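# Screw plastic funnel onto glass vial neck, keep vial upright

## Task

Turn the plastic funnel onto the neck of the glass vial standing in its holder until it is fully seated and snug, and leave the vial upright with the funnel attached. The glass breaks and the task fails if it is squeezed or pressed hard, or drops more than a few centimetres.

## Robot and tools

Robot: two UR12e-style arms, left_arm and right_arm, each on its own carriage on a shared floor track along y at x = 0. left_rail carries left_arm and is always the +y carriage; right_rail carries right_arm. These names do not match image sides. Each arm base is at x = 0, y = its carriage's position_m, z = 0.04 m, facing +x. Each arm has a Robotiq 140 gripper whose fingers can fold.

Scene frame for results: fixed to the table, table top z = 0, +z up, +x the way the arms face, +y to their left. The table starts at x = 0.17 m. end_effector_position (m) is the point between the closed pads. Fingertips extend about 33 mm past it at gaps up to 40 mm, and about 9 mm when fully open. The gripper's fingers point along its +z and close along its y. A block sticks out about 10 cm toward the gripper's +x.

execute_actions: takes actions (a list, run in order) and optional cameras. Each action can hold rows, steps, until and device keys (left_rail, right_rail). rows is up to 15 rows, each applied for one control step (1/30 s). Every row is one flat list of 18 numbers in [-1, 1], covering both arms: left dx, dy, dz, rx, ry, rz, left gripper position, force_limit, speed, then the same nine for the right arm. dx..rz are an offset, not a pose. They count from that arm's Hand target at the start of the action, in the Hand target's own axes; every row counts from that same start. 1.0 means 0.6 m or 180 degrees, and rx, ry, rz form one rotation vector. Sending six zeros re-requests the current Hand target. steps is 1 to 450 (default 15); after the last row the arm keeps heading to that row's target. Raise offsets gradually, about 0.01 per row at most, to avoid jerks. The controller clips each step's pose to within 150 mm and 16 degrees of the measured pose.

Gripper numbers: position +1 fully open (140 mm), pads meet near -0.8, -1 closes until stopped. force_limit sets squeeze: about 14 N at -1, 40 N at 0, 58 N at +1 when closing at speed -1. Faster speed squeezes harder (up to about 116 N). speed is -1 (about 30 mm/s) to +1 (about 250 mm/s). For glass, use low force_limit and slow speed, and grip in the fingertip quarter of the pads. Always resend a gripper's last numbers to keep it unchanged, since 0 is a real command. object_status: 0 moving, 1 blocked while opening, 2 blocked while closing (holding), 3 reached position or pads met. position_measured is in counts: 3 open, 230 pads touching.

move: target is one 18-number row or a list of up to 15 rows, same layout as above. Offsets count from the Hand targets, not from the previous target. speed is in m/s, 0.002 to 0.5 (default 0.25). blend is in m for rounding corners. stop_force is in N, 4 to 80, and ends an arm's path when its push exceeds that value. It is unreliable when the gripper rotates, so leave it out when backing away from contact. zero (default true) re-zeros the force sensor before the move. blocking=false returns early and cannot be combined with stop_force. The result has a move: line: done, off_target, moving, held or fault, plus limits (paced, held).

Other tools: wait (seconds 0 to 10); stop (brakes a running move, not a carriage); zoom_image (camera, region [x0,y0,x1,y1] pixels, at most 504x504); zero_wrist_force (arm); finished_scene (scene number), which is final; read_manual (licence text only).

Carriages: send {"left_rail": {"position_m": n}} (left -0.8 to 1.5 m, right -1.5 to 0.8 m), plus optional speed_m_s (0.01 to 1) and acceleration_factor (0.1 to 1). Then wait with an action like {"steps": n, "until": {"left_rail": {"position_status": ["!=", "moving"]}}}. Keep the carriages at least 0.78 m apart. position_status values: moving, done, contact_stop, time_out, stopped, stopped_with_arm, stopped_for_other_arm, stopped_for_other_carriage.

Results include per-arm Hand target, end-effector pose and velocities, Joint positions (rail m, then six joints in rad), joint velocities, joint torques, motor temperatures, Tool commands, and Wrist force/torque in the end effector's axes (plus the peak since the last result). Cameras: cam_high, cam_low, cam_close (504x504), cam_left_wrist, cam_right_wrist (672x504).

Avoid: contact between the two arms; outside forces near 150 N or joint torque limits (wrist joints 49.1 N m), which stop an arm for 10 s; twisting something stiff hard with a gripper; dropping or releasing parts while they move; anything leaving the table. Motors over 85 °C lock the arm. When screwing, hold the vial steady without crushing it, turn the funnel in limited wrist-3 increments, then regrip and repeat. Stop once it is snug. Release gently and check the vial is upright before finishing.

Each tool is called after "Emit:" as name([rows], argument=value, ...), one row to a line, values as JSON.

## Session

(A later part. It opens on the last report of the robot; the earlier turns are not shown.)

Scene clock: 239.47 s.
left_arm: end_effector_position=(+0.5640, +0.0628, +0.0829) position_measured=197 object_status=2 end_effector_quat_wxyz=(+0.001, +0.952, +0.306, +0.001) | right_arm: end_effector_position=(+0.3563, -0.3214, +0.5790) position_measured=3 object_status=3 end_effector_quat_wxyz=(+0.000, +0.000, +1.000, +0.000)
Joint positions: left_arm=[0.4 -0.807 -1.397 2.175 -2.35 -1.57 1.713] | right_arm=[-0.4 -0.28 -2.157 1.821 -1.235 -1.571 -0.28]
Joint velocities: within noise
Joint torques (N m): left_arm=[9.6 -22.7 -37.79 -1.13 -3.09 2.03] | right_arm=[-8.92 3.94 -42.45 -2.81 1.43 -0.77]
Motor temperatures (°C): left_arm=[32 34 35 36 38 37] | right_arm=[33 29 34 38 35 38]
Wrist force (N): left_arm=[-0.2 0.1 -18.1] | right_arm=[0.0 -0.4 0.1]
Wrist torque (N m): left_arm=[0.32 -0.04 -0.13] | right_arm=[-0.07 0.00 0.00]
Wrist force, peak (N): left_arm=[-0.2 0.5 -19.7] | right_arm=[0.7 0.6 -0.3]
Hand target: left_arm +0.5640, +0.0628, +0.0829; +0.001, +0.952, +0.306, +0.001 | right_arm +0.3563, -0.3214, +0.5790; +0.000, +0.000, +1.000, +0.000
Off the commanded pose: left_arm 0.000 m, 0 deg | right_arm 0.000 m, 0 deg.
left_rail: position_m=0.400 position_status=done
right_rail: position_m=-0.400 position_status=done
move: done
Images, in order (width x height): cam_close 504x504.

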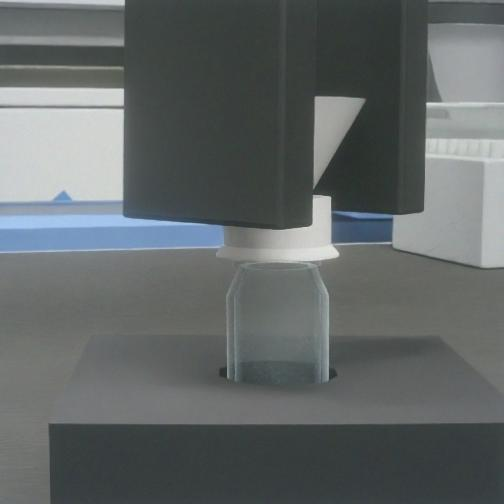

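Emit:
move([
  [0,0,0,0,0,-0.5,-1,0,-1,0,0,0,0,0,0,1,1,1],
  [0,0,0.001,0,0,0,-1,0,-1,0,0,0,0,0,0,1,1,1],
  [0,0,0.0013,0,0,0.667,-1,0,-1,0,0,0,0,0,0,1,1,1],
], speed=0.4, cameras=["cam_close"])

Emit:
zoom_image(camera="cam_close", region=[140, 140, 380, 400])

Scene clock: 248.17 s.
left_arm: end_effector_position=(+0.5640, +0.0628, +0.0821) position_measured=197 object_status=2 end_effector_quat_wxyz=(+0.000, +0.741, -0.672, +0.001) | right_arm: end_effector_position=(+0.3563, -0.3214, +0.5790) position_measured=3 object_status=3 end_effector_quat_wxyz=(+0.000, +0.000, +1.000, +0.000)
Joint positions: left_arm=[0.4 -0.807 -1.396 2.175 -2.352 -1.57 3.808] | right_arm=[-0.4 -0.28 -2.157 1.821 -1.235 -1.571 -0.28]
Joint velocities: within noise
Joint torques (N m): left_arm=[11.96 -19.76 -36.98 -0.75 -3.39 1.28] | right_arm=[-8.85 4.82 -41.85 -2.88 1.56 -0.82]
Motor temperatures (°C): left_arm=[32 34 35 36 38 37] | right_arm=[33 29 34 38 35 38]
Wrist force (N): left_arm=[-0.3 1.9 -19.1] | right_arm=[0.0 0.2 -0.3]
Wrist torque (N m): left_arm=[0.32 -0.03 -0.12] | right_arm=[0.06 -0.01 0.00]
Wrist force, peak (N): left_arm=[-0.6 1.6 -22.2] | right_arm=[1.0 0.3 0.0]
Hand target: left_arm +0.5640, +0.0628, +0.0821; +0.000, +0.740, -0.672, +0.001 | right_arm +0.3563, -0.3214, +0.5790; +0.000, +0.000, +1.000, +0.000
Off the commanded pose: left_arm 0.000 m, 0 deg | right_arm 0.000 m, 0 deg.
left_rail: position_m=0.400 position_status=done
right_rail: position_m=-0.400 position_status=done
move: done
Images, in order (width x height): cam_close 504x504.

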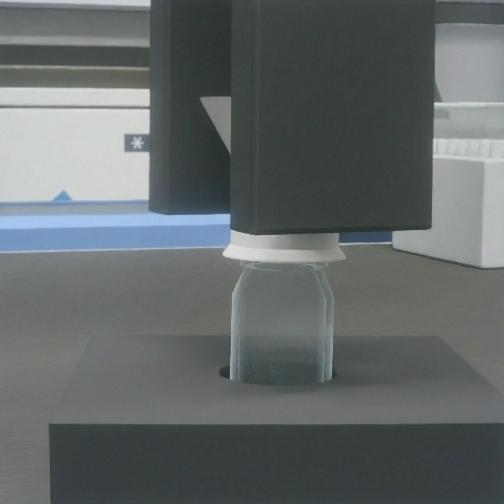

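Scaled by 1.938 from the camera's 504x504 image, which has a finer 720x720 frame.

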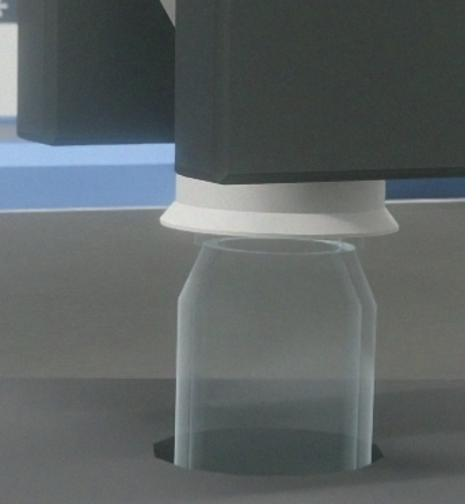

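Emit:
execute_actions([
  {"rows":[[0,0,-0.0022,0,0,0,-1,0,-1,0,0,0,0,0,0,1,1,1]],"steps":20},
  {"rows":[[0,0,0,0,0,0,-0.2,0,-1,0,0,0,0,0,0,1,1,1]],"steps":60},
  {"rows":[[0,0,0,0,0,0.1,-0.2,0,-1,0,0,0,0,0,0,1,1,1],[0,0,0,0,0,0.35,-0.2,0,-1,0,0,0,0,0,0,1,1,1]],"steps":60},
], cameras=["cam_close","cam_left_wrist"])

Emit:
zoom_image(camera="cam_close", region=[190, 160, 370, 290])

Emit:
zoom_image(camera="cam_left_wrist", region=[270, 120, 410, 260])

Scene clock: 254.67 s.
left_arm: end_effector_position=(+0.5640, +0.0628, +0.0835) position_measured=154 object_status=3 end_effector_quat_wxyz=(+0.001, -0.280, +0.960, -0.001) | right_arm: end_effector_position=(+0.3563, -0.3214, +0.5790) position_measured=3 object_status=3 end_effector_quat_wxyz=(+0.000, +0.000, +1.000, +0.000)
Joint positions: left_arm=[0.4 -0.807 -1.398 2.174 -2.349 -1.57 4.908] | right_arm=[-0.4 -0.28 -2.157 1.821 -1.235 -1.571 -0.28]
Joint velocities: within noise
Joint torques (N m): left_arm=[9 -32.4 -43.61 -3.69 -2.97 1.66] | right_arm=[-8.56 5.31 -41.24 -2.9 1.35 -0.79]
Motor temperatures (°C): left_arm=[32 34 35 36 38 37] | right_arm=[33 29 34 38 35 38]
Wrist force (N): left_arm=[-0.2 1.3 0.4] | right_arm=[0.5 0.0 -0.1]
Wrist torque (N m): left_arm=[0.30 0.04 0.02] | right_arm=[0.01 -0.12 0.00]
Wrist force, peak (N): left_arm=[-0.6 1.7 -19.5] | right_arm=[0.7 0.7 -0.5]
Hand target: left_arm +0.5640, +0.0628, +0.0835; +0.001, -0.280, +0.960, -0.001 | right_arm +0.3563, -0.3214, +0.5790; +0.000, +0.000, +1.000, +0.000
Off the commanded pose: left_arm 0.000 m, 0 deg | right_arm 0.000 m, 0 deg.
left_rail: position_m=0.400 position_status=done
right_rail: position_m=-0.400 position_status=done
Images, in order (width x height): cam_close 504x504, cam_left_wrist 672x504.

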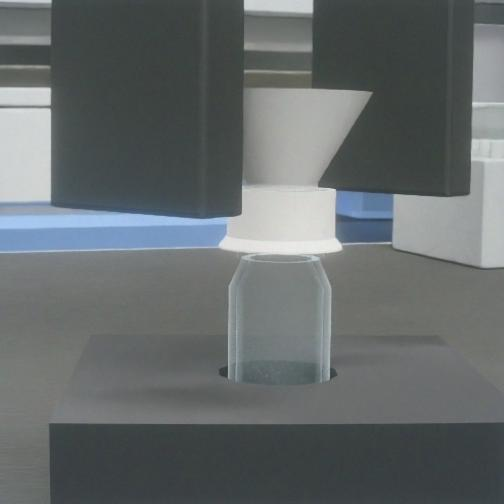

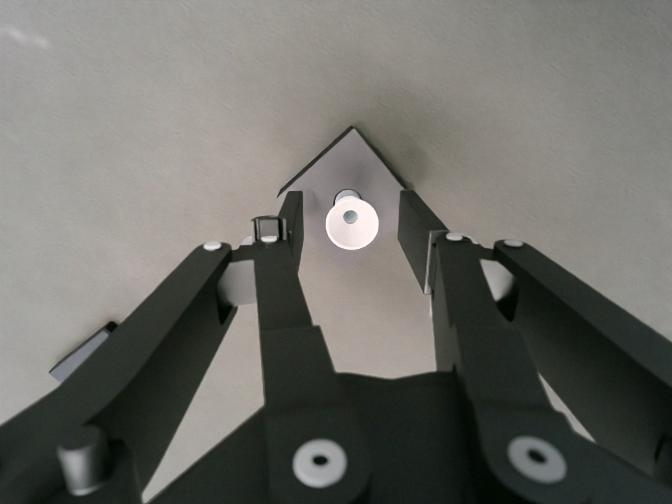

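Scaled by 2.800 from the camera's 504x504 image, which has a finer 720x720 frame.

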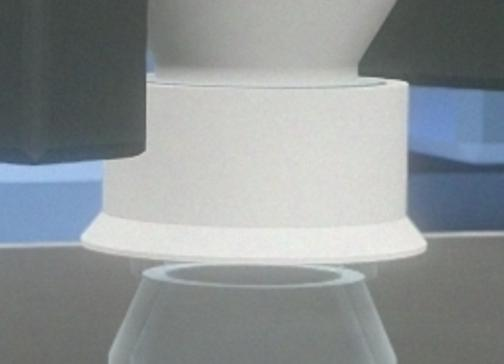

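Scaled by 3.600 from the camera's 672x504 image, which has a finer 960x720 frame.

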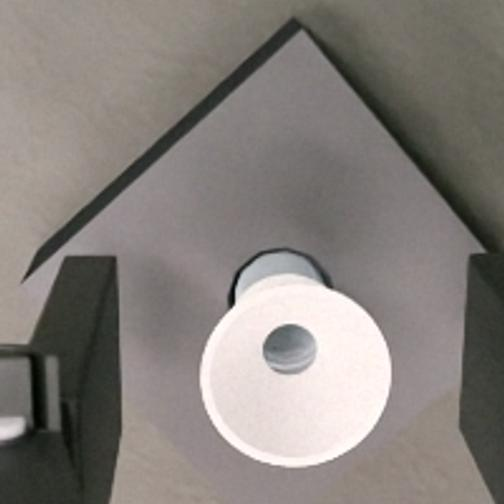

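Emit:
execute_actions([
  {"rows":[[0,0,0,0,0,0,-1,0,-1,0,0,0,0,0,0,1,1,1]],"steps":75},
], cameras=[])

Emit:
move(target=[0,0,0.0166,0,0,0,-1,0,-1,0,0,0,0,0,0,1,1,1], speed=0.006, stop_force=15, cameras=["cam_close"])

Emit:
zoom_image(camera="cam_close", region=[190, 160, 370, 290])

Emit:
move(target=[0,0,-0.0012,0,0,-0.8,-1,0,-1,0,0,0,0,0,0,1,1,1], speed=0.4, cameras=["cam_close"])

Emit:
zoom_image(camera="cam_close", region=[190, 160, 370, 290])

Scene clock: 258.50 s.
left_arm: end_effector_position=(+0.5640, +0.0628, +0.0835) position_measured=197 object_status=2 end_effector_quat_wxyz=(+0.001, -0.280, +0.960, -0.001) | right_arm: end_effector_position=(+0.3563, -0.3214, +0.5790) position_measured=3 object_status=3 end_effector_quat_wxyz=(+0.000, +0.000, +1.000, +0.000)
Joint positions: left_arm=[0.4 -0.807 -1.398 2.174 -2.349 -1.57 4.908] | right_arm=[-0.4 -0.28 -2.157 1.821 -1.235 -1.571 -0.28]
Joint velocities: within noise
Joint torques (N m): left_arm=[9.79 -32.92 -31.68 -5.95 -2.97 1.77] | right_arm=[-9.29 6.04 -41.2 -3.08 1.56 -0.82]
Motor temperatures (°C): left_arm=[32 34 35 36 38 37] | right_arm=[33 29 34 38 35 38]
Wrist force (N): left_arm=[-0.2 1.4 -1.4] | right_arm=[0.4 -0.1 -0.2]
Wrist torque (N m): left_arm=[0.28 0.03 0.02] | right_arm=[-0.01 -0.10 -0.01]
Wrist force, peak (N): left_arm=[-0.1 1.6 -2.1] | right_arm=[1.0 0.3 -0.5]
Hand target: left_arm +0.5640, +0.0628, +0.0835; +0.001, -0.280, +0.960, -0.001 | right_arm +0.3563, -0.3214, +0.5790; +0.000, +0.000, +1.000, +0.000
Off the commanded pose: left_arm 0.000 m, 0 deg | right_arm 0.000 m, 0 deg.
left_rail: position_m=0.400 position_status=done
right_rail: position_m=-0.400 position_status=done
No camera images: "cameras" was empty.

Scene clock: 260.17 s.
left_arm: end_effector_position=(+0.5641, +0.0627, +0.0821) position_measured=197 object_status=2 end_effector_quat_wxyz=(+0.001, -0.280, +0.960, -0.001) | right_arm: end_effector_position=(+0.3563, -0.3214, +0.5790) position_measured=3 object_status=3 end_effector_quat_wxyz=(+0.000, +0.000, +1.000, +0.000)
Joint positions: left_arm=[0.4 -0.807 -1.396 2.175 -2.352 -1.57 4.908] | right_arm=[-0.4 -0.28 -2.157 1.821 -1.235 -1.571 -0.281]
Joint velocities: within noise
Joint torques (N m): left_arm=[8.4 -61.79 -36.12 -1.51 -2.73 1.95] | right_arm=[-8.71 4.76 -41.3 -2.79 1.54 -0.91]
Motor temperatures (°C): left_arm=[32 34 35 36 38 37] | right_arm=[33 29 34 38 35 38]
Wrist force (N): left_arm=[-0.1 1.7 -17.4] | right_arm=[0.2 0.7 0.4]
Wrist torque (N m): left_arm=[0.28 0.01 0.02] | right_arm=[0.16 -0.04 0.00]
Wrist force, peak (N): left_arm=[-0.3 1.3 -19.5] | right_arm=[0.4 0.8 0.5]
Hand target: left_arm +0.5641, +0.0627, +0.0821; +0.001, -0.280, +0.960, -0.001 (not the last commanded pose) | right_arm +0.3563, -0.3214, +0.5790; +0.000, +0.000, +1.000, +0.000
Off the commanded pose: left_arm 0.009 m, 0 deg | right_arm 0.000 m, 0 deg.
left_rail: position_m=0.400 position_status=done
right_rail: position_m=-0.400 position_status=done
move: contact (left_arm)
Images, in order (width x height): cam_close 504x504.

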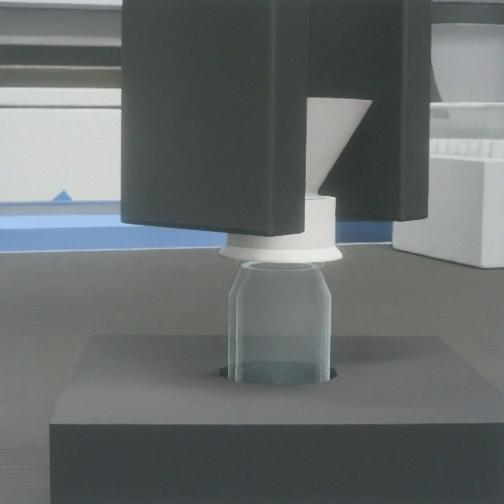

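Scaled by 2.800 from the camera's 504x504 image, which has a finer 720x720 frame.

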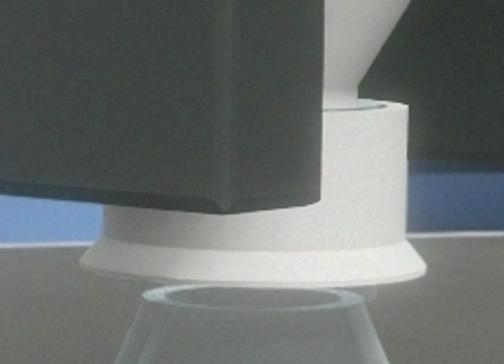

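Scene clock: 264.00 s.
left_arm: end_effector_position=(+0.5641, +0.0627, +0.0828) position_measured=197 object_status=2 end_effector_quat_wxyz=(+0.001, +1.000, -0.030, +0.001) | right_arm: end_effector_position=(+0.3563, -0.3214, +0.5790) position_measured=3 object_status=3 end_effector_quat_wxyz=(+0.000, +0.000, +1.000, +0.000)
Joint positions: left_arm=[0.4 -0.807 -1.397 2.175 -2.35 -1.57 2.395] | right_arm=[-0.4 -0.28 -2.157 1.821 -1.235 -1.571 -0.28]
Joint velocities: within noise
Joint torques (N m): left_arm=[-9.37 -68.69 -17.72 -1.75 2.91 -2.43] | right_arm=[-8.42 5.4 -40.67 -3.03 1.49 -0.79]
Motor temperatures (°C): left_arm=[32 34 35 36 38 37] | right_arm=[33 29 34 38 35 38]
Wrist force (N): left_arm=[-0.3 1.5 -11.9] | right_arm=[0.3 0.1 -0.4]
Wrist torque (N m): left_arm=[0.28 0.07 0.03] | right_arm=[0.03 -0.07 0.00]
Wrist force, peak (N): left_arm=[0.2 1.3 -17.7] | right_arm=[1.0 0.3 0.0]
Hand target: left_arm +0.5641, +0.0627, +0.0828; +0.001, +1.000, -0.030, +0.001 | right_arm +0.3563, -0.3214, +0.5790; +0.000, +0.000, +1.000, +0.000
Off the commanded pose: left_arm 0.000 m, 0 deg | right_arm 0.000 m, 0 deg.
left_rail: position_m=0.400 position_status=done
right_rail: position_m=-0.400 position_status=done
move: done
Images, in order (width x height): cam_close 504x504.

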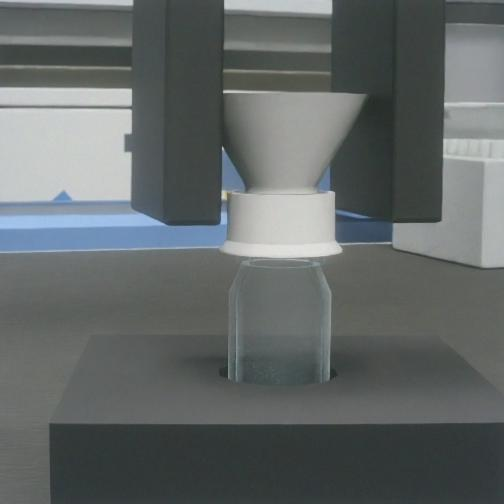

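Scaled by 2.800 from the camera's 504x504 image, which has a finer 720x720 frame.

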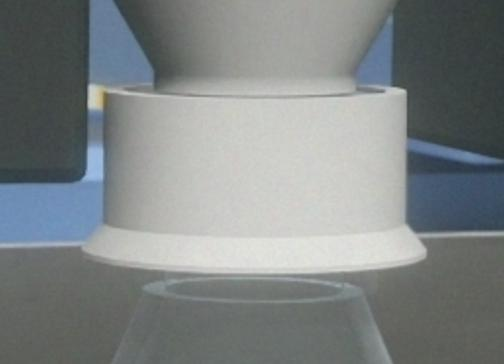

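Emit:
move([
  [0,0,-0.0012,0,0,-0.8,-1,0,-1,0,0,0,0,0,0,1,1,1],
  [0,0,-0.0003,0,0,0,-1,0,-1,0,0,0,0,0,0,1,1,1],
], speed=0.4, cameras=[])

Emit:
move(target=[0,0,0.0166,0,0,0,-1,0,-1,0,0,0,0,0,0,1,1,1], speed=0.006, stop_force=5, cameras=["cam_close"])

Emit:
zoom_image(camera="cam_close", region=[190, 160, 370, 290])

Emit:
move([
  [0,0,0.001,0,0,0.55,-1,0,-1,0,0,0,0,0,0,1,1,1],
  [0,0,0.002,0,0,-0.9,-1,0,-1,0,0,0,0,0,0,1,1,1],
], speed=0.4, cameras=["cam_close"])

Emit:
zoom_image(camera="cam_close", region=[190, 160, 370, 290])

Scene clock: 272.53 s.
left_arm: end_effector_position=(+0.5641, +0.0627, +0.0830) position_measured=197 object_status=2 end_effector_quat_wxyz=(+0.001, +1.000, -0.030, +0.001) | right_arm: end_effector_position=(+0.3563, -0.3214, +0.5790) position_measured=3 object_status=3 end_effector_quat_wxyz=(+0.000, +0.000, +1.000, +0.000)
Joint positions: left_arm=[0.4 -0.807 -1.397 2.175 -2.35 -1.57 2.394] | right_arm=[-0.4 -0.28 -2.157 1.821 -1.235 -1.571 -0.28]
Joint velocities: within noise
Joint torques (N m): left_arm=[10.14 -25.43 -39.7 -1.49 -3.08 1.97] | right_arm=[-11.08 5.56 -40.56 -3.19 1.42 -0.99]
Motor temperatures (°C): left_arm=[32 34 35 36 38 37] | right_arm=[33 29 34 38 35 38]
Wrist force (N): left_arm=[-0.4 1.4 -10.5] | right_arm=[0.2 0.6 0.3]
Wrist torque (N m): left_arm=[0.28 0.09 0.01] | right_arm=[0.14 -0.03 0.01]
Wrist force, peak (N): left_arm=[0.0 1.3 -14.6] | right_arm=[0.6 0.7 -0.4]
Hand target: left_arm +0.5641, +0.0627, +0.0830; +0.001, +1.000, -0.030, +0.001 | right_arm +0.3563, -0.3214, +0.5790; +0.000, +0.000, +1.000, +0.000
Off the commanded pose: left_arm 0.000 m, 0 deg | right_arm 0.000 m, 0 deg.
left_rail: position_m=0.400 position_status=done
right_rail: position_m=-0.400 position_status=done
move: done
No camera images: "cameras" was empty.

Scene clock: 274.07 s.
left_arm: end_effector_position=(+0.5642, +0.0625, +0.0825) position_measured=197 object_status=2 end_effector_quat_wxyz=(+0.001, +1.000, -0.030, +0.001) | right_arm: end_effector_position=(+0.3563, -0.3214, +0.5790) position_measured=3 object_status=3 end_effector_quat_wxyz=(+0.000, +0.000, +1.000, +0.000)
Joint positions: left_arm=[0.4 -0.807 -1.396 2.175 -2.351 -1.57 2.395] | right_arm=[-0.4 -0.28 -2.157 1.821 -1.235 -1.571 -0.281]
Joint velocities: within noise
Joint torques (N m): left_arm=[6.44 -63.87 -35.79 -1.2 -2.8 1.28] | right_arm=[-8.64 6.42 -40.01 -2.96 1.52 -0.88]
Motor temperatures (°C): left_arm=[32 34 35 36 38 37] | right_arm=[33 29 34 38 35 38]
Wrist force (N): left_arm=[0.0 1.3 -17.5] | right_arm=[0.0 0.2 0.0]
Wrist torque (N m): left_arm=[0.28 -0.01 0.01] | right_arm=[0.06 -0.01 0.01]
Wrist force, peak (N): left_arm=[-0.2 1.4 -19.0] | right_arm=[-0.1 0.4 -0.8]
Hand target: left_arm +0.5642, +0.0625, +0.0825; +0.001, +1.000, -0.030, +0.001 (not the last commanded pose) | right_arm +0.3563, -0.3214, +0.5790; +0.000, +0.000, +1.000, +0.000
Off the commanded pose: left_arm 0.009 m, 0 deg | right_arm 0.000 m, 0 deg.
left_rail: position_m=0.400 position_status=done
right_rail: position_m=-0.400 position_status=done
move: contact (left_arm)
Images, in order (width x height): cam_close 504x504.

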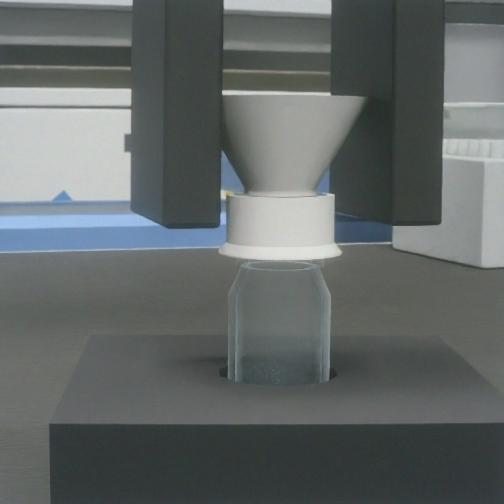

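Scaled by 2.800 from the camera's 504x504 image, which has a finer 720x720 frame.

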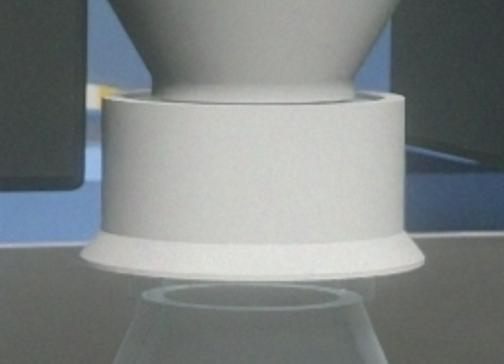

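Scene clock: 279.73 s.
left_arm: end_effector_position=(+0.5642, +0.0625, +0.0813) position_measured=197 object_status=2 end_effector_quat_wxyz=(+0.001, +0.186, +0.983, +0.000) | right_arm: end_effector_position=(+0.3563, -0.3214, +0.5790) position_measured=3 object_status=3 end_effector_quat_wxyz=(+0.000, +0.000, +1.000, +0.000)
Joint positions: left_arm=[0.4 -0.807 -1.395 2.176 -2.354 -1.57 5.85] | right_arm=[-0.4 -0.28 -2.157 1.821 -1.235 -1.571 -0.28]
Joint velocities: within noise
Joint torques (N m): left_arm=[9.61 -19.67 -36.67 -0.5 -3.75 1.53] | right_arm=[-8.42 6.29 -39.32 -3.17 1.63 -0.69]
Motor temperatures (°C): left_arm=[32 34 35 36 38 37] | right_arm=[33 29 34 38 35 38]
Wrist force (N): left_arm=[0.1 1.2 -19.0] | right_arm=[0.7 0.1 -0.4]
Wrist torque (N m): left_arm=[0.27 -0.05 -0.10] | right_arm=[0.03 -0.16 0.00]
Wrist force, peak (N): left_arm=[0.2 1.5 -21.9] | right_arm=[1.0 0.1 0.1]
Hand target: left_arm +0.5642, +0.0625, +0.0813; +0.001, +0.186, +0.983, +0.000 | right_arm +0.3563, -0.3214, +0.5790; +0.000, +0.000, +1.000, +0.000
Off the commanded pose: left_arm 0.000 m, 0 deg | right_arm 0.000 m, 0 deg.
left_rail: position_m=0.400 position_status=done
right_rail: position_m=-0.400 position_status=done
move: done
Images, in order (width x height): cam_close 504x504.

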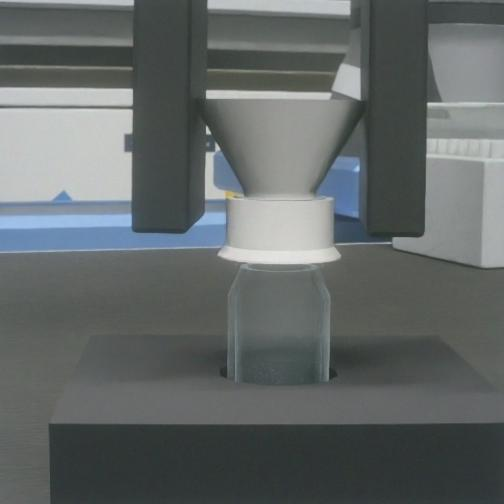

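Scaled by 2.800 from the camera's 504x504 image, which has a finer 720x720 frame.

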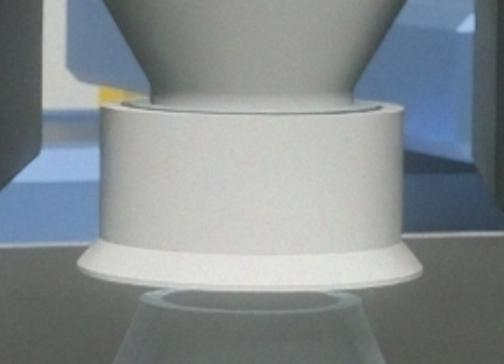

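Emit:
execute_actions([
  {"rows":[[0,0,-0.0022,0,0,0,-1,0,-1,0,0,0,0,0,0,1,1,1]],"steps":20},
  {"rows":[[0,0,0,0,0,0,-0.2,0,-1,0,0,0,0,0,0,1,1,1]],"steps":60},
], cameras=["cam_close"])

Emit:
zoom_image(camera="cam_close", region=[190, 160, 370, 290])

Emit:
move([
  [0,0,0,0,0,-0.667,-0.2,0,-1,0,0,0,0,0,0,1,1,1],
  [0,0,0,0,0,0.667,-0.2,0,-1,0,0,0,0,0,0,1,1,1],
  [0,0,-0.002,0,0,0,-0.2,0,-1,0,0,0,0,0,0,1,1,1],
], speed=0.5, cameras=[])

Emit:
execute_actions([
  {"rows":[[0,0,0,0,0,0,-1,0.9,-1,0,0,0,0,0,0,1,1,1]],"steps":75},
], cameras=[])

Emit:
move(target=[0,0,0.0166,0,0,0,-1,0.9,-1,0,0,0,0,0,0,1,1,1], speed=0.006, stop_force=15, cameras=[])

Emit:
move([
  [0,0,0.0006,0,0,0.667,-1,0.9,-1,0,0,0,0,0,0,1,1,1],
  [0,0,0.001,0,0,-0.667,-1,0.9,-1,0,0,0,0,0,0,1,1,1],
], speed=0.4, cameras=["cam_close"])

Emit:
zoom_image(camera="cam_close", region=[190, 160, 370, 290])

Scene clock: 284.20 s.
left_arm: end_effector_position=(+0.5642, +0.0625, +0.0826) position_measured=154 object_status=3 end_effector_quat_wxyz=(+0.001, +0.186, +0.983, +0.000) | right_arm: end_effector_position=(+0.3563, -0.3214, +0.5790) position_measured=3 object_status=3 end_effector_quat_wxyz=(+0.000, +0.000, +1.000, +0.000)
Joint positions: left_arm=[0.4 -0.807 -1.397 2.175 -2.351 -1.57 5.85] | right_arm=[-0.4 -0.28 -2.157 1.821 -1.235 -1.571 -0.28]
Joint velocities: within noise
Joint torques (N m): left_arm=[5.9 -72.58 -41.76 -6.62 -3.01 1.21] | right_arm=[-10.2 5.94 -39.33 -3.11 1.66 -1.14]
Motor temperatures (°C): left_arm=[32 34 35 36 38 37] | right_arm=[33 29 34 38 35 38]
Wrist force (N): left_arm=[-0.1 1.5 0.4] | right_arm=[0.3 0.0 0.3]
Wrist torque (N m): left_arm=[0.34 0.02 0.03] | right_arm=[-0.01 -0.07 0.01]
Wrist force, peak (N): left_arm=[-0.1 1.2 -19.0] | right_arm=[0.2 1.0 -0.3]
Hand target: left_arm +0.5642, +0.0625, +0.0826; +0.001, +0.186, +0.983, +0.000 | right_arm +0.3563, -0.3214, +0.5790; +0.000, +0.000, +1.000, +0.000
Off the commanded pose: left_arm 0.000 m, 0 deg | right_arm 0.000 m, 0 deg.
left_rail: position_m=0.400 position_status=done
right_rail: position_m=-0.400 position_status=done
Images, in order (width x height): cam_close 504x504.

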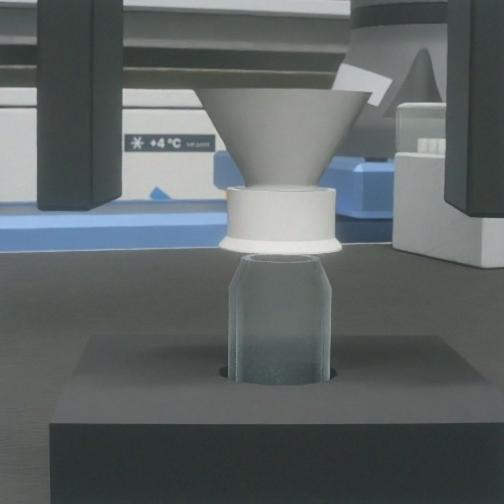

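Scaled by 2.800 from the camera's 504x504 image, which has a finer 720x720 frame.

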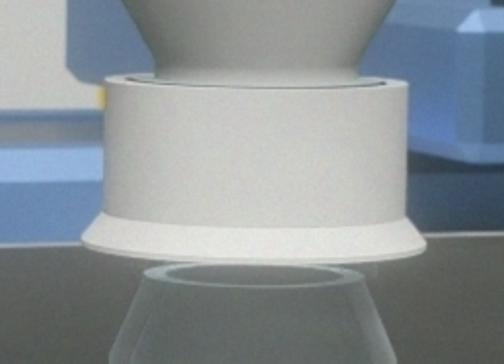

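Scene clock: 292.10 s.
left_arm: end_effector_position=(+0.5642, +0.0625, +0.0838) position_measured=154 object_status=3 end_effector_quat_wxyz=(+0.001, +0.186, +0.983, +0.000) | right_arm: end_effector_position=(+0.3563, -0.3214, +0.5790) position_measured=3 object_status=3 end_effector_quat_wxyz=(+0.000, +0.000, +1.000, +0.000)
Joint positions: left_arm=[0.4 -0.807 -1.398 2.174 -2.349 -1.57 -0.433] | right_arm=[-0.4 -0.28 -2.157 1.821 -1.235 -1.571 -0.281]
Joint velocities: within noise
Joint torques (N m): left_arm=[-5.93 -75.37 -23.52 -2.89 2.51 -2.65] | right_arm=[-8.13 4.24 -39.04 -3.04 1.76 -0.93]
Motor temperatures (°C): left_arm=[32 34 35 36 38 37] | right_arm=[33 29 34 38 35 38]
Wrist force (N): left_arm=[0.1 1.3 0.5] | right_arm=[0.3 -0.3 0.1]
Wrist torque (N m): left_arm=[0.30 -0.04 0.03] | right_arm=[-0.06 -0.06 0.00]
Wrist force, peak (N): left_arm=[0.2 1.7 0.6] | right_arm=[0.6 0.7 -0.2]
Hand target: left_arm +0.5642, +0.0625, +0.0838; +0.001, +0.186, +0.983, +0.000 | right_arm +0.3563, -0.3214, +0.5790; +0.000, +0.000, +1.000, +0.000
Off the commanded pose: left_arm 0.000 m, 0 deg | right_arm 0.000 m, 0 deg.
left_rail: position_m=0.400 position_status=done
right_rail: position_m=-0.400 position_status=done
move: done
No camera images: "cameras" was empty.

Scene clock: 294.80 s.
left_arm: end_effector_position=(+0.5642, +0.0626, +0.0838) position_measured=198 object_status=2 end_effector_quat_wxyz=(+0.001, +0.186, +0.983, +0.000) | right_arm: end_effector_position=(+0.3563, -0.3214, +0.5790) position_measured=3 object_status=3 end_effector_quat_wxyz=(+0.000, +0.000, +1.000, +0.000)
Joint positions: left_arm=[0.4 -0.807 -1.398 2.174 -2.349 -1.57 -0.433] | right_arm=[-0.4 -0.28 -2.157 1.821 -1.235 -1.571 -0.28]
Joint velocities: within noise
Joint torques (N m): left_arm=[-6 -71.48 -29.98 -4.64 2.22 -2.65] | right_arm=[-8.61 4.78 -39.37 -3.07 1.62 -0.82]
Motor temperatures (°C): left_arm=[32 34 35 36 38 37] | right_arm=[33 29 34 38 35 38]
Wrist force (N): left_arm=[0.0 0.9 -2.5] | right_arm=[0.8 0.3 0.0]
Wrist torque (N m): left_arm=[0.25 -0.02 0.03] | right_arm=[0.06 -0.18 0.01]
Wrist force, peak (N): left_arm=[-0.1 1.2 -2.7] | right_arm=[0.8 -0.3 0.5]
Hand target: left_arm +0.5642, +0.0625, +0.0838; +0.001, +0.186, +0.983, +0.000 | right_arm +0.3563, -0.3214, +0.5790; +0.000, +0.000, +1.000, +0.000
Off the commanded pose: left_arm 0.000 m, 0 deg | right_arm 0.000 m, 0 deg.
left_rail: position_m=0.400 position_status=done
right_rail: position_m=-0.400 position_status=done
No camera images: "cameras" was empty.

Scene clock: 296.43 s.
left_arm: end_effector_position=(+0.5643, +0.0624, +0.0824) position_measured=198 object_status=2 end_effector_quat_wxyz=(+0.001, +0.186, +0.983, -0.001) | right_arm: end_effector_position=(+0.3563, -0.3214, +0.5790) position_measured=3 object_status=3 end_effector_quat_wxyz=(+0.000, +0.000, +1.000, +0.000)
Joint positions: left_arm=[0.4 -0.807 -1.396 2.175 -2.352 -1.57 -0.433] | right_arm=[-0.4 -0.28 -2.157 1.821 -1.235 -1.571 -0.281]
Joint velocities: within noise
Joint torques (N m): left_arm=[-6.07 -62.81 -35.3 -0.92 2.66 -3.03] | right_arm=[-9.5 6.26 -39.57 -2.89 1.81 -0.89]
Motor temperatures (°C): left_arm=[32 34 35 36 38 37] | right_arm=[33 29 34 38 35 38]
Wrist force (N): left_arm=[0.0 1.8 -19.2] | right_arm=[0.3 0.3 0.4]
Wrist torque (N m): left_arm=[0.31 0.01 0.03] | right_arm=[0.07 -0.06 0.00]
Wrist force, peak (N): left_arm=[-0.2 1.5 -20.6] | right_arm=[0.9 -0.1 0.0]
Hand target: left_arm +0.5643, +0.0624, +0.0824; +0.001, +0.186, +0.983, -0.001 (not the last commanded pose) | right_arm +0.3563, -0.3214, +0.5790; +0.000, +0.000, +1.000, +0.000
Off the commanded pose: left_arm 0.009 m, 0 deg | right_arm 0.000 m, 0 deg.
left_rail: position_m=0.400 position_status=done
right_rail: position_m=-0.400 position_status=done
move: contact (left_arm)
No camera images: "cameras" was empty.

Scene clock: 303.03 s.
left_arm: end_effector_position=(+0.5643, +0.0624, +0.0818) position_measured=198 object_status=2 end_effector_quat_wxyz=(+0.000, +0.758, -0.652, +0.001) | right_arm: end_effector_position=(+0.3563, -0.3214, +0.5790) position_measured=3 object_status=3 end_effector_quat_wxyz=(+0.000, +0.000, +1.000, +0.000)
Joint positions: left_arm=[0.4 -0.807 -1.395 2.175 -2.353 -1.57 3.755] | right_arm=[-0.4 -0.28 -2.157 1.821 -1.235 -1.571 -0.28]
Joint velocities: within noise
Joint torques (N m): left_arm=[9.46 -19.72 -33.16 0.25 -3.67 2] | right_arm=[-9.31 4.59 -39.66 -3.13 1.7 -0.85]
Motor temperatures (°C): left_arm=[32 34 35 36 38 37] | right_arm=[33 29 34 38 35 38]
Wrist force (N): left_arm=[-0.1 1.4 -24.7] | right_arm=[0.4 0.0 -0.4]
Wrist torque (N m): left_arm=[0.35 0.00 -0.16] | right_arm=[0.01 -0.07 0.00]
Wrist force, peak (N): left_arm=[-0.6 0.7 -26.5] | right_arm=[0.9 0.0 0.3]
Hand target: left_arm +0.5643, +0.0624, +0.0818; +0.000, +0.758, -0.652, +0.001 | right_arm +0.3563, -0.3214, +0.5790; +0.000, +0.000, +1.000, +0.000
Off the commanded pose: left_arm 0.000 m, 0 deg | right_arm 0.000 m, 0 deg.
left_rail: position_m=0.400 position_status=done
right_rail: position_m=-0.400 position_status=done
move: done
Images, in order (width x height): cam_close 504x504.

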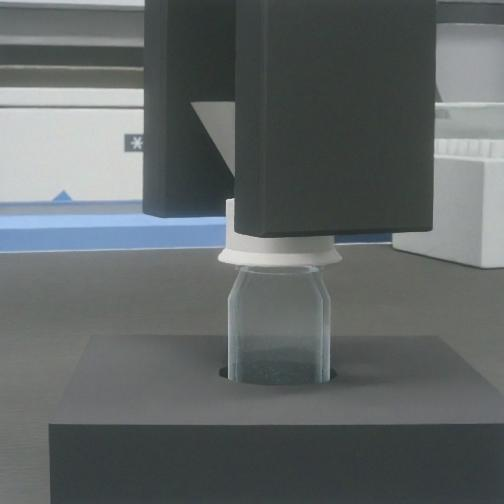

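Scaled by 2.800 from the camera's 504x504 image, which has a finer 720x720 frame.

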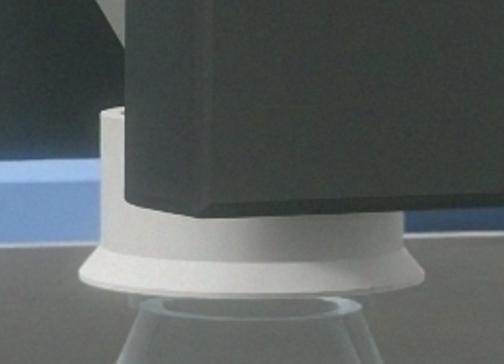

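Emit:
move([
  [0,-0.0025,0.0003,-0.0111,0,0.1,-1,0.9,-1,0,0,0,0,0,0,1,1,1],
  [0,0.0025,0.0003,0.0111,0,0.2,-1,0.9,-1,0,0,0,0,0,0,1,1,1],
  [0.0025,0,0.0005,0,-0.0111,0.3,-1,0.9,-1,0,0,0,0,0,0,1,1,1],
  [-0.0025,0,0.0005,0,0.0111,0.4,-1,0.9,-1,0,0,0,0,0,0,1,1,1],
  [0,0,0.0007,0,0,0.62,-1,0.9,-1,0,0,0,0,0,0,1,1,1],
], speed=0.4, cameras=["cam_close"])

Emit:
zoom_image(camera="cam_close", region=[190, 160, 370, 290])

Scene clock: 311.20 s.
left_arm: end_effector_position=(+0.5643, +0.0624, +0.0813) position_measured=198 object_status=2 end_effector_quat_wxyz=(+0.001, +0.113, +0.994, -0.001) | right_arm: end_effector_position=(+0.3563, -0.3214, +0.5790) position_measured=3 object_status=3 end_effector_quat_wxyz=(+0.000, +0.000, +1.000, +0.000)
Joint positions: left_arm=[0.4 -0.807 -1.395 2.176 -2.354 -1.57 5.702] | right_arm=[-0.4 -0.28 -2.157 1.821 -1.235 -1.571 -0.28]
Joint velocities: within noise
Joint torques (N m): left_arm=[9.76 -58.58 -16.74 0.13 -3.5 1.89] | right_arm=[-8.32 5.54 -40.53 -3.07 1.81 -1.11]
Motor temperatures (°C): left_arm=[32 34 35 36 38 37] | right_arm=[33 29 34 38 35 38]
Wrist force (N): left_arm=[0.0 1.0 -25.2] | right_arm=[0.2 -0.2 0.0]
Wrist torque (N m): left_arm=[0.32 0.00 -0.14] | right_arm=[-0.04 -0.05 -0.01]
Wrist force, peak (N): left_arm=[-0.1 2.1 -26.3] | right_arm=[0.9 0.3 -0.7]
Hand target: left_arm +0.5643, +0.0624, +0.0814; +0.001, +0.113, +0.994, -0.001 | right_arm +0.3563, -0.3214, +0.5790; +0.000, +0.000, +1.000, +0.000
Off the commanded pose: left_arm 0.000 m, 0 deg | right_arm 0.000 m, 0 deg.
left_rail: position_m=0.400 position_status=done
right_rail: position_m=-0.400 position_status=done
move: done
Images, in order (width x height): cam_close 504x504.

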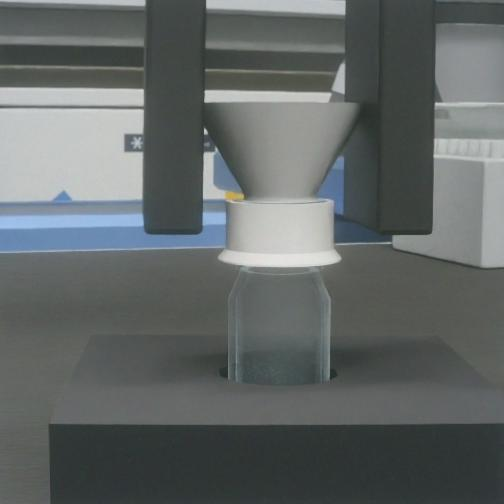

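Scaled by 2.800 from the camera's 504x504 image, which has a finer 720x720 frame.

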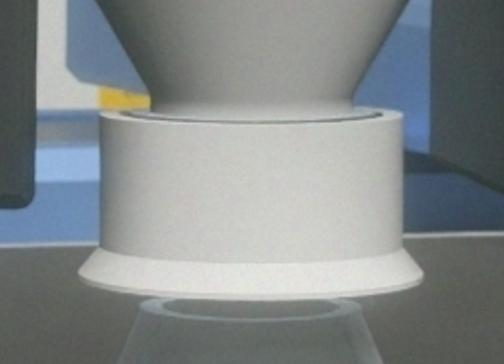

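Emit:
execute_actions([
  {"rows":[[0,0,-0.001,0,0,0,-1,0.9,-1,0,0,0,0,0,0,1,1,1],[0,0,-0.0025,0,0,0,-1,0.9,-1,0,0,0,0,0,0,1,1,1]],"steps":20},
  {"rows":[[0,0,0,0,0,0,-0.2,0,-1,0,0,0,0,0,0,1,1,1]],"steps":60},
], cameras=["cam_close"])

Emit:
move(target=[0,0,-0.2,0,0,0,-0.2,0,-1,0,0,0,0,0,0,1,1,1], speed=0.1, cameras=["cam_close"])

Emit:
zoom_image(camera="cam_close", region=[140, 140, 380, 400])

Scene clock: 316.23 s.
left_arm: end_effector_position=(+0.5643, +0.0624, +0.0829) position_measured=154 object_status=3 end_effector_quat_wxyz=(+0.001, +0.113, +0.994, -0.001) | right_arm: end_effector_position=(+0.3563, -0.3214, +0.5790) position_measured=3 object_status=3 end_effector_quat_wxyz=(+0.000, +0.000, +1.000, +0.000)
Joint positions: left_arm=[0.4 -0.807 -1.397 2.175 -2.351 -1.57 5.703] | right_arm=[-0.4 -0.28 -2.157 1.821 -1.235 -1.571 -0.28]
Joint velocities: within noise
Joint torques (N m): left_arm=[7.66 -69.79 -40.54 -6.87 -2.44 0.99] | right_arm=[-8.47 4.45 -40.68 -3.09 1.94 -1.13]
Motor temperatures (°C): left_arm=[32 34 35 36 38 37] | right_arm=[33 29 34 38 35 38]
Wrist force (N): left_arm=[0.3 1.3 0.7] | right_arm=[-0.1 0.1 0.1]
Wrist torque (N m): left_arm=[0.30 -0.07 0.02] | right_arm=[0.04 0.03 0.01]
Wrist force, peak (N): left_arm=[0.1 1.1 -25.3] | right_arm=[1.1 -0.4 0.1]
Hand target: left_arm +0.5643, +0.0624, +0.0829; +0.001, +0.113, +0.994, -0.001 | right_arm +0.3563, -0.3214, +0.5790; +0.000, +0.000, +1.000, +0.000
Off the commanded pose: left_arm 0.000 m, 0 deg | right_arm 0.000 m, 0 deg.
left_rail: position_m=0.400 position_status=done
right_rail: position_m=-0.400 position_status=done
Images, in order (width x height): cam_close 504x504.

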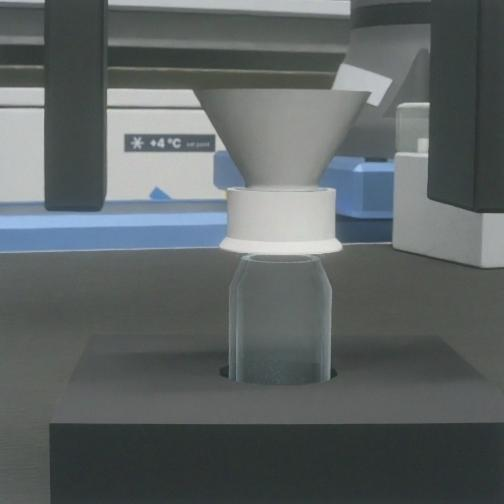

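Scene clock: 317.90 s.
left_arm: end_effector_position=(+0.5640, +0.0626, +0.2028) position_measured=154 object_status=3 end_effector_quat_wxyz=(+0.001, +0.113, +0.994, -0.001) | right_arm: end_effector_position=(+0.3563, -0.3214, +0.5790) position_measured=3 object_status=3 end_effector_quat_wxyz=(+0.000, +0.000, +1.000, +0.000)
Joint positions: left_arm=[0.4 -0.807 -1.537 2.07 -2.105 -1.57 5.703] | right_arm=[-0.4 -0.28 -2.157 1.821 -1.235 -1.571 -0.281]
Joint velocities: within noise
Joint torques (N m): left_arm=[-6.97 -67.2 -53.01 -3.35 -1.58 -2.64] | right_arm=[-8.09 4.6 -40.45 -3.08 1.96 -1.14]
Motor temperatures (°C): left_arm=[32 34 35 36 38 37] | right_arm=[33 29 34 38 35 38]
Wrist force (N): left_arm=[0.0 1.6 1.0] | right_arm=[-0.2 0.2 0.7]
Wrist torque (N m): left_arm=[0.37 -0.01 0.03] | right_arm=[0.04 0.04 0.00]
Wrist force, peak (N): left_arm=[0.2 1.7 2.1] | right_arm=[0.7 -0.1 -0.2]
Hand target: left_arm +0.5640, +0.0626, +0.2029; +0.001, +0.113, +0.994, -0.001 | right_arm +0.3563, -0.3214, +0.5790; +0.000, +0.000, +1.000, +0.000
Off the commanded pose: left_arm 0.000 m, 0 deg | right_arm 0.000 m, 0 deg.
left_rail: position_m=0.400 position_status=done
right_rail: position_m=-0.400 position_status=done
move: done
Images, in order (width x height): cam_close 504x504.

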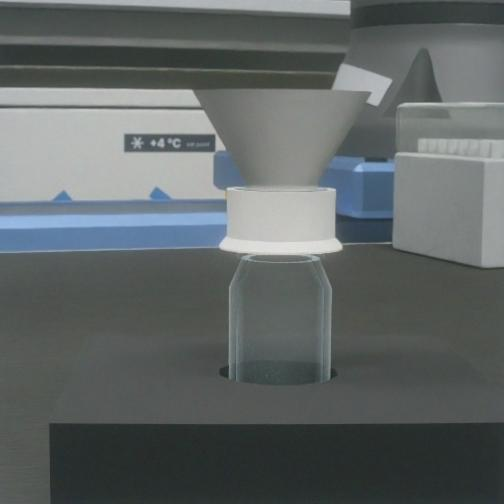

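Scaled by 1.938 from the camera's 504x504 image, which has a finer 720x720 frame.

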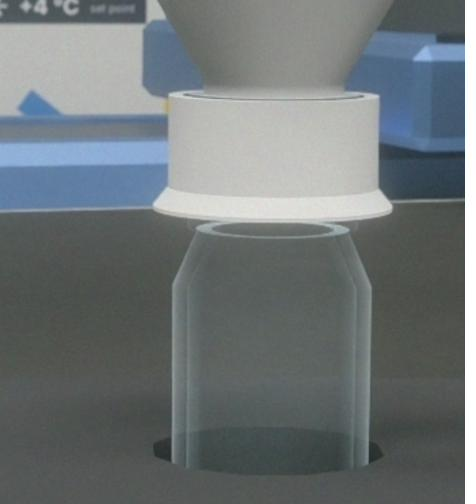

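Emit:
finished_scene(scene=2)

The scene is finished: the task was done.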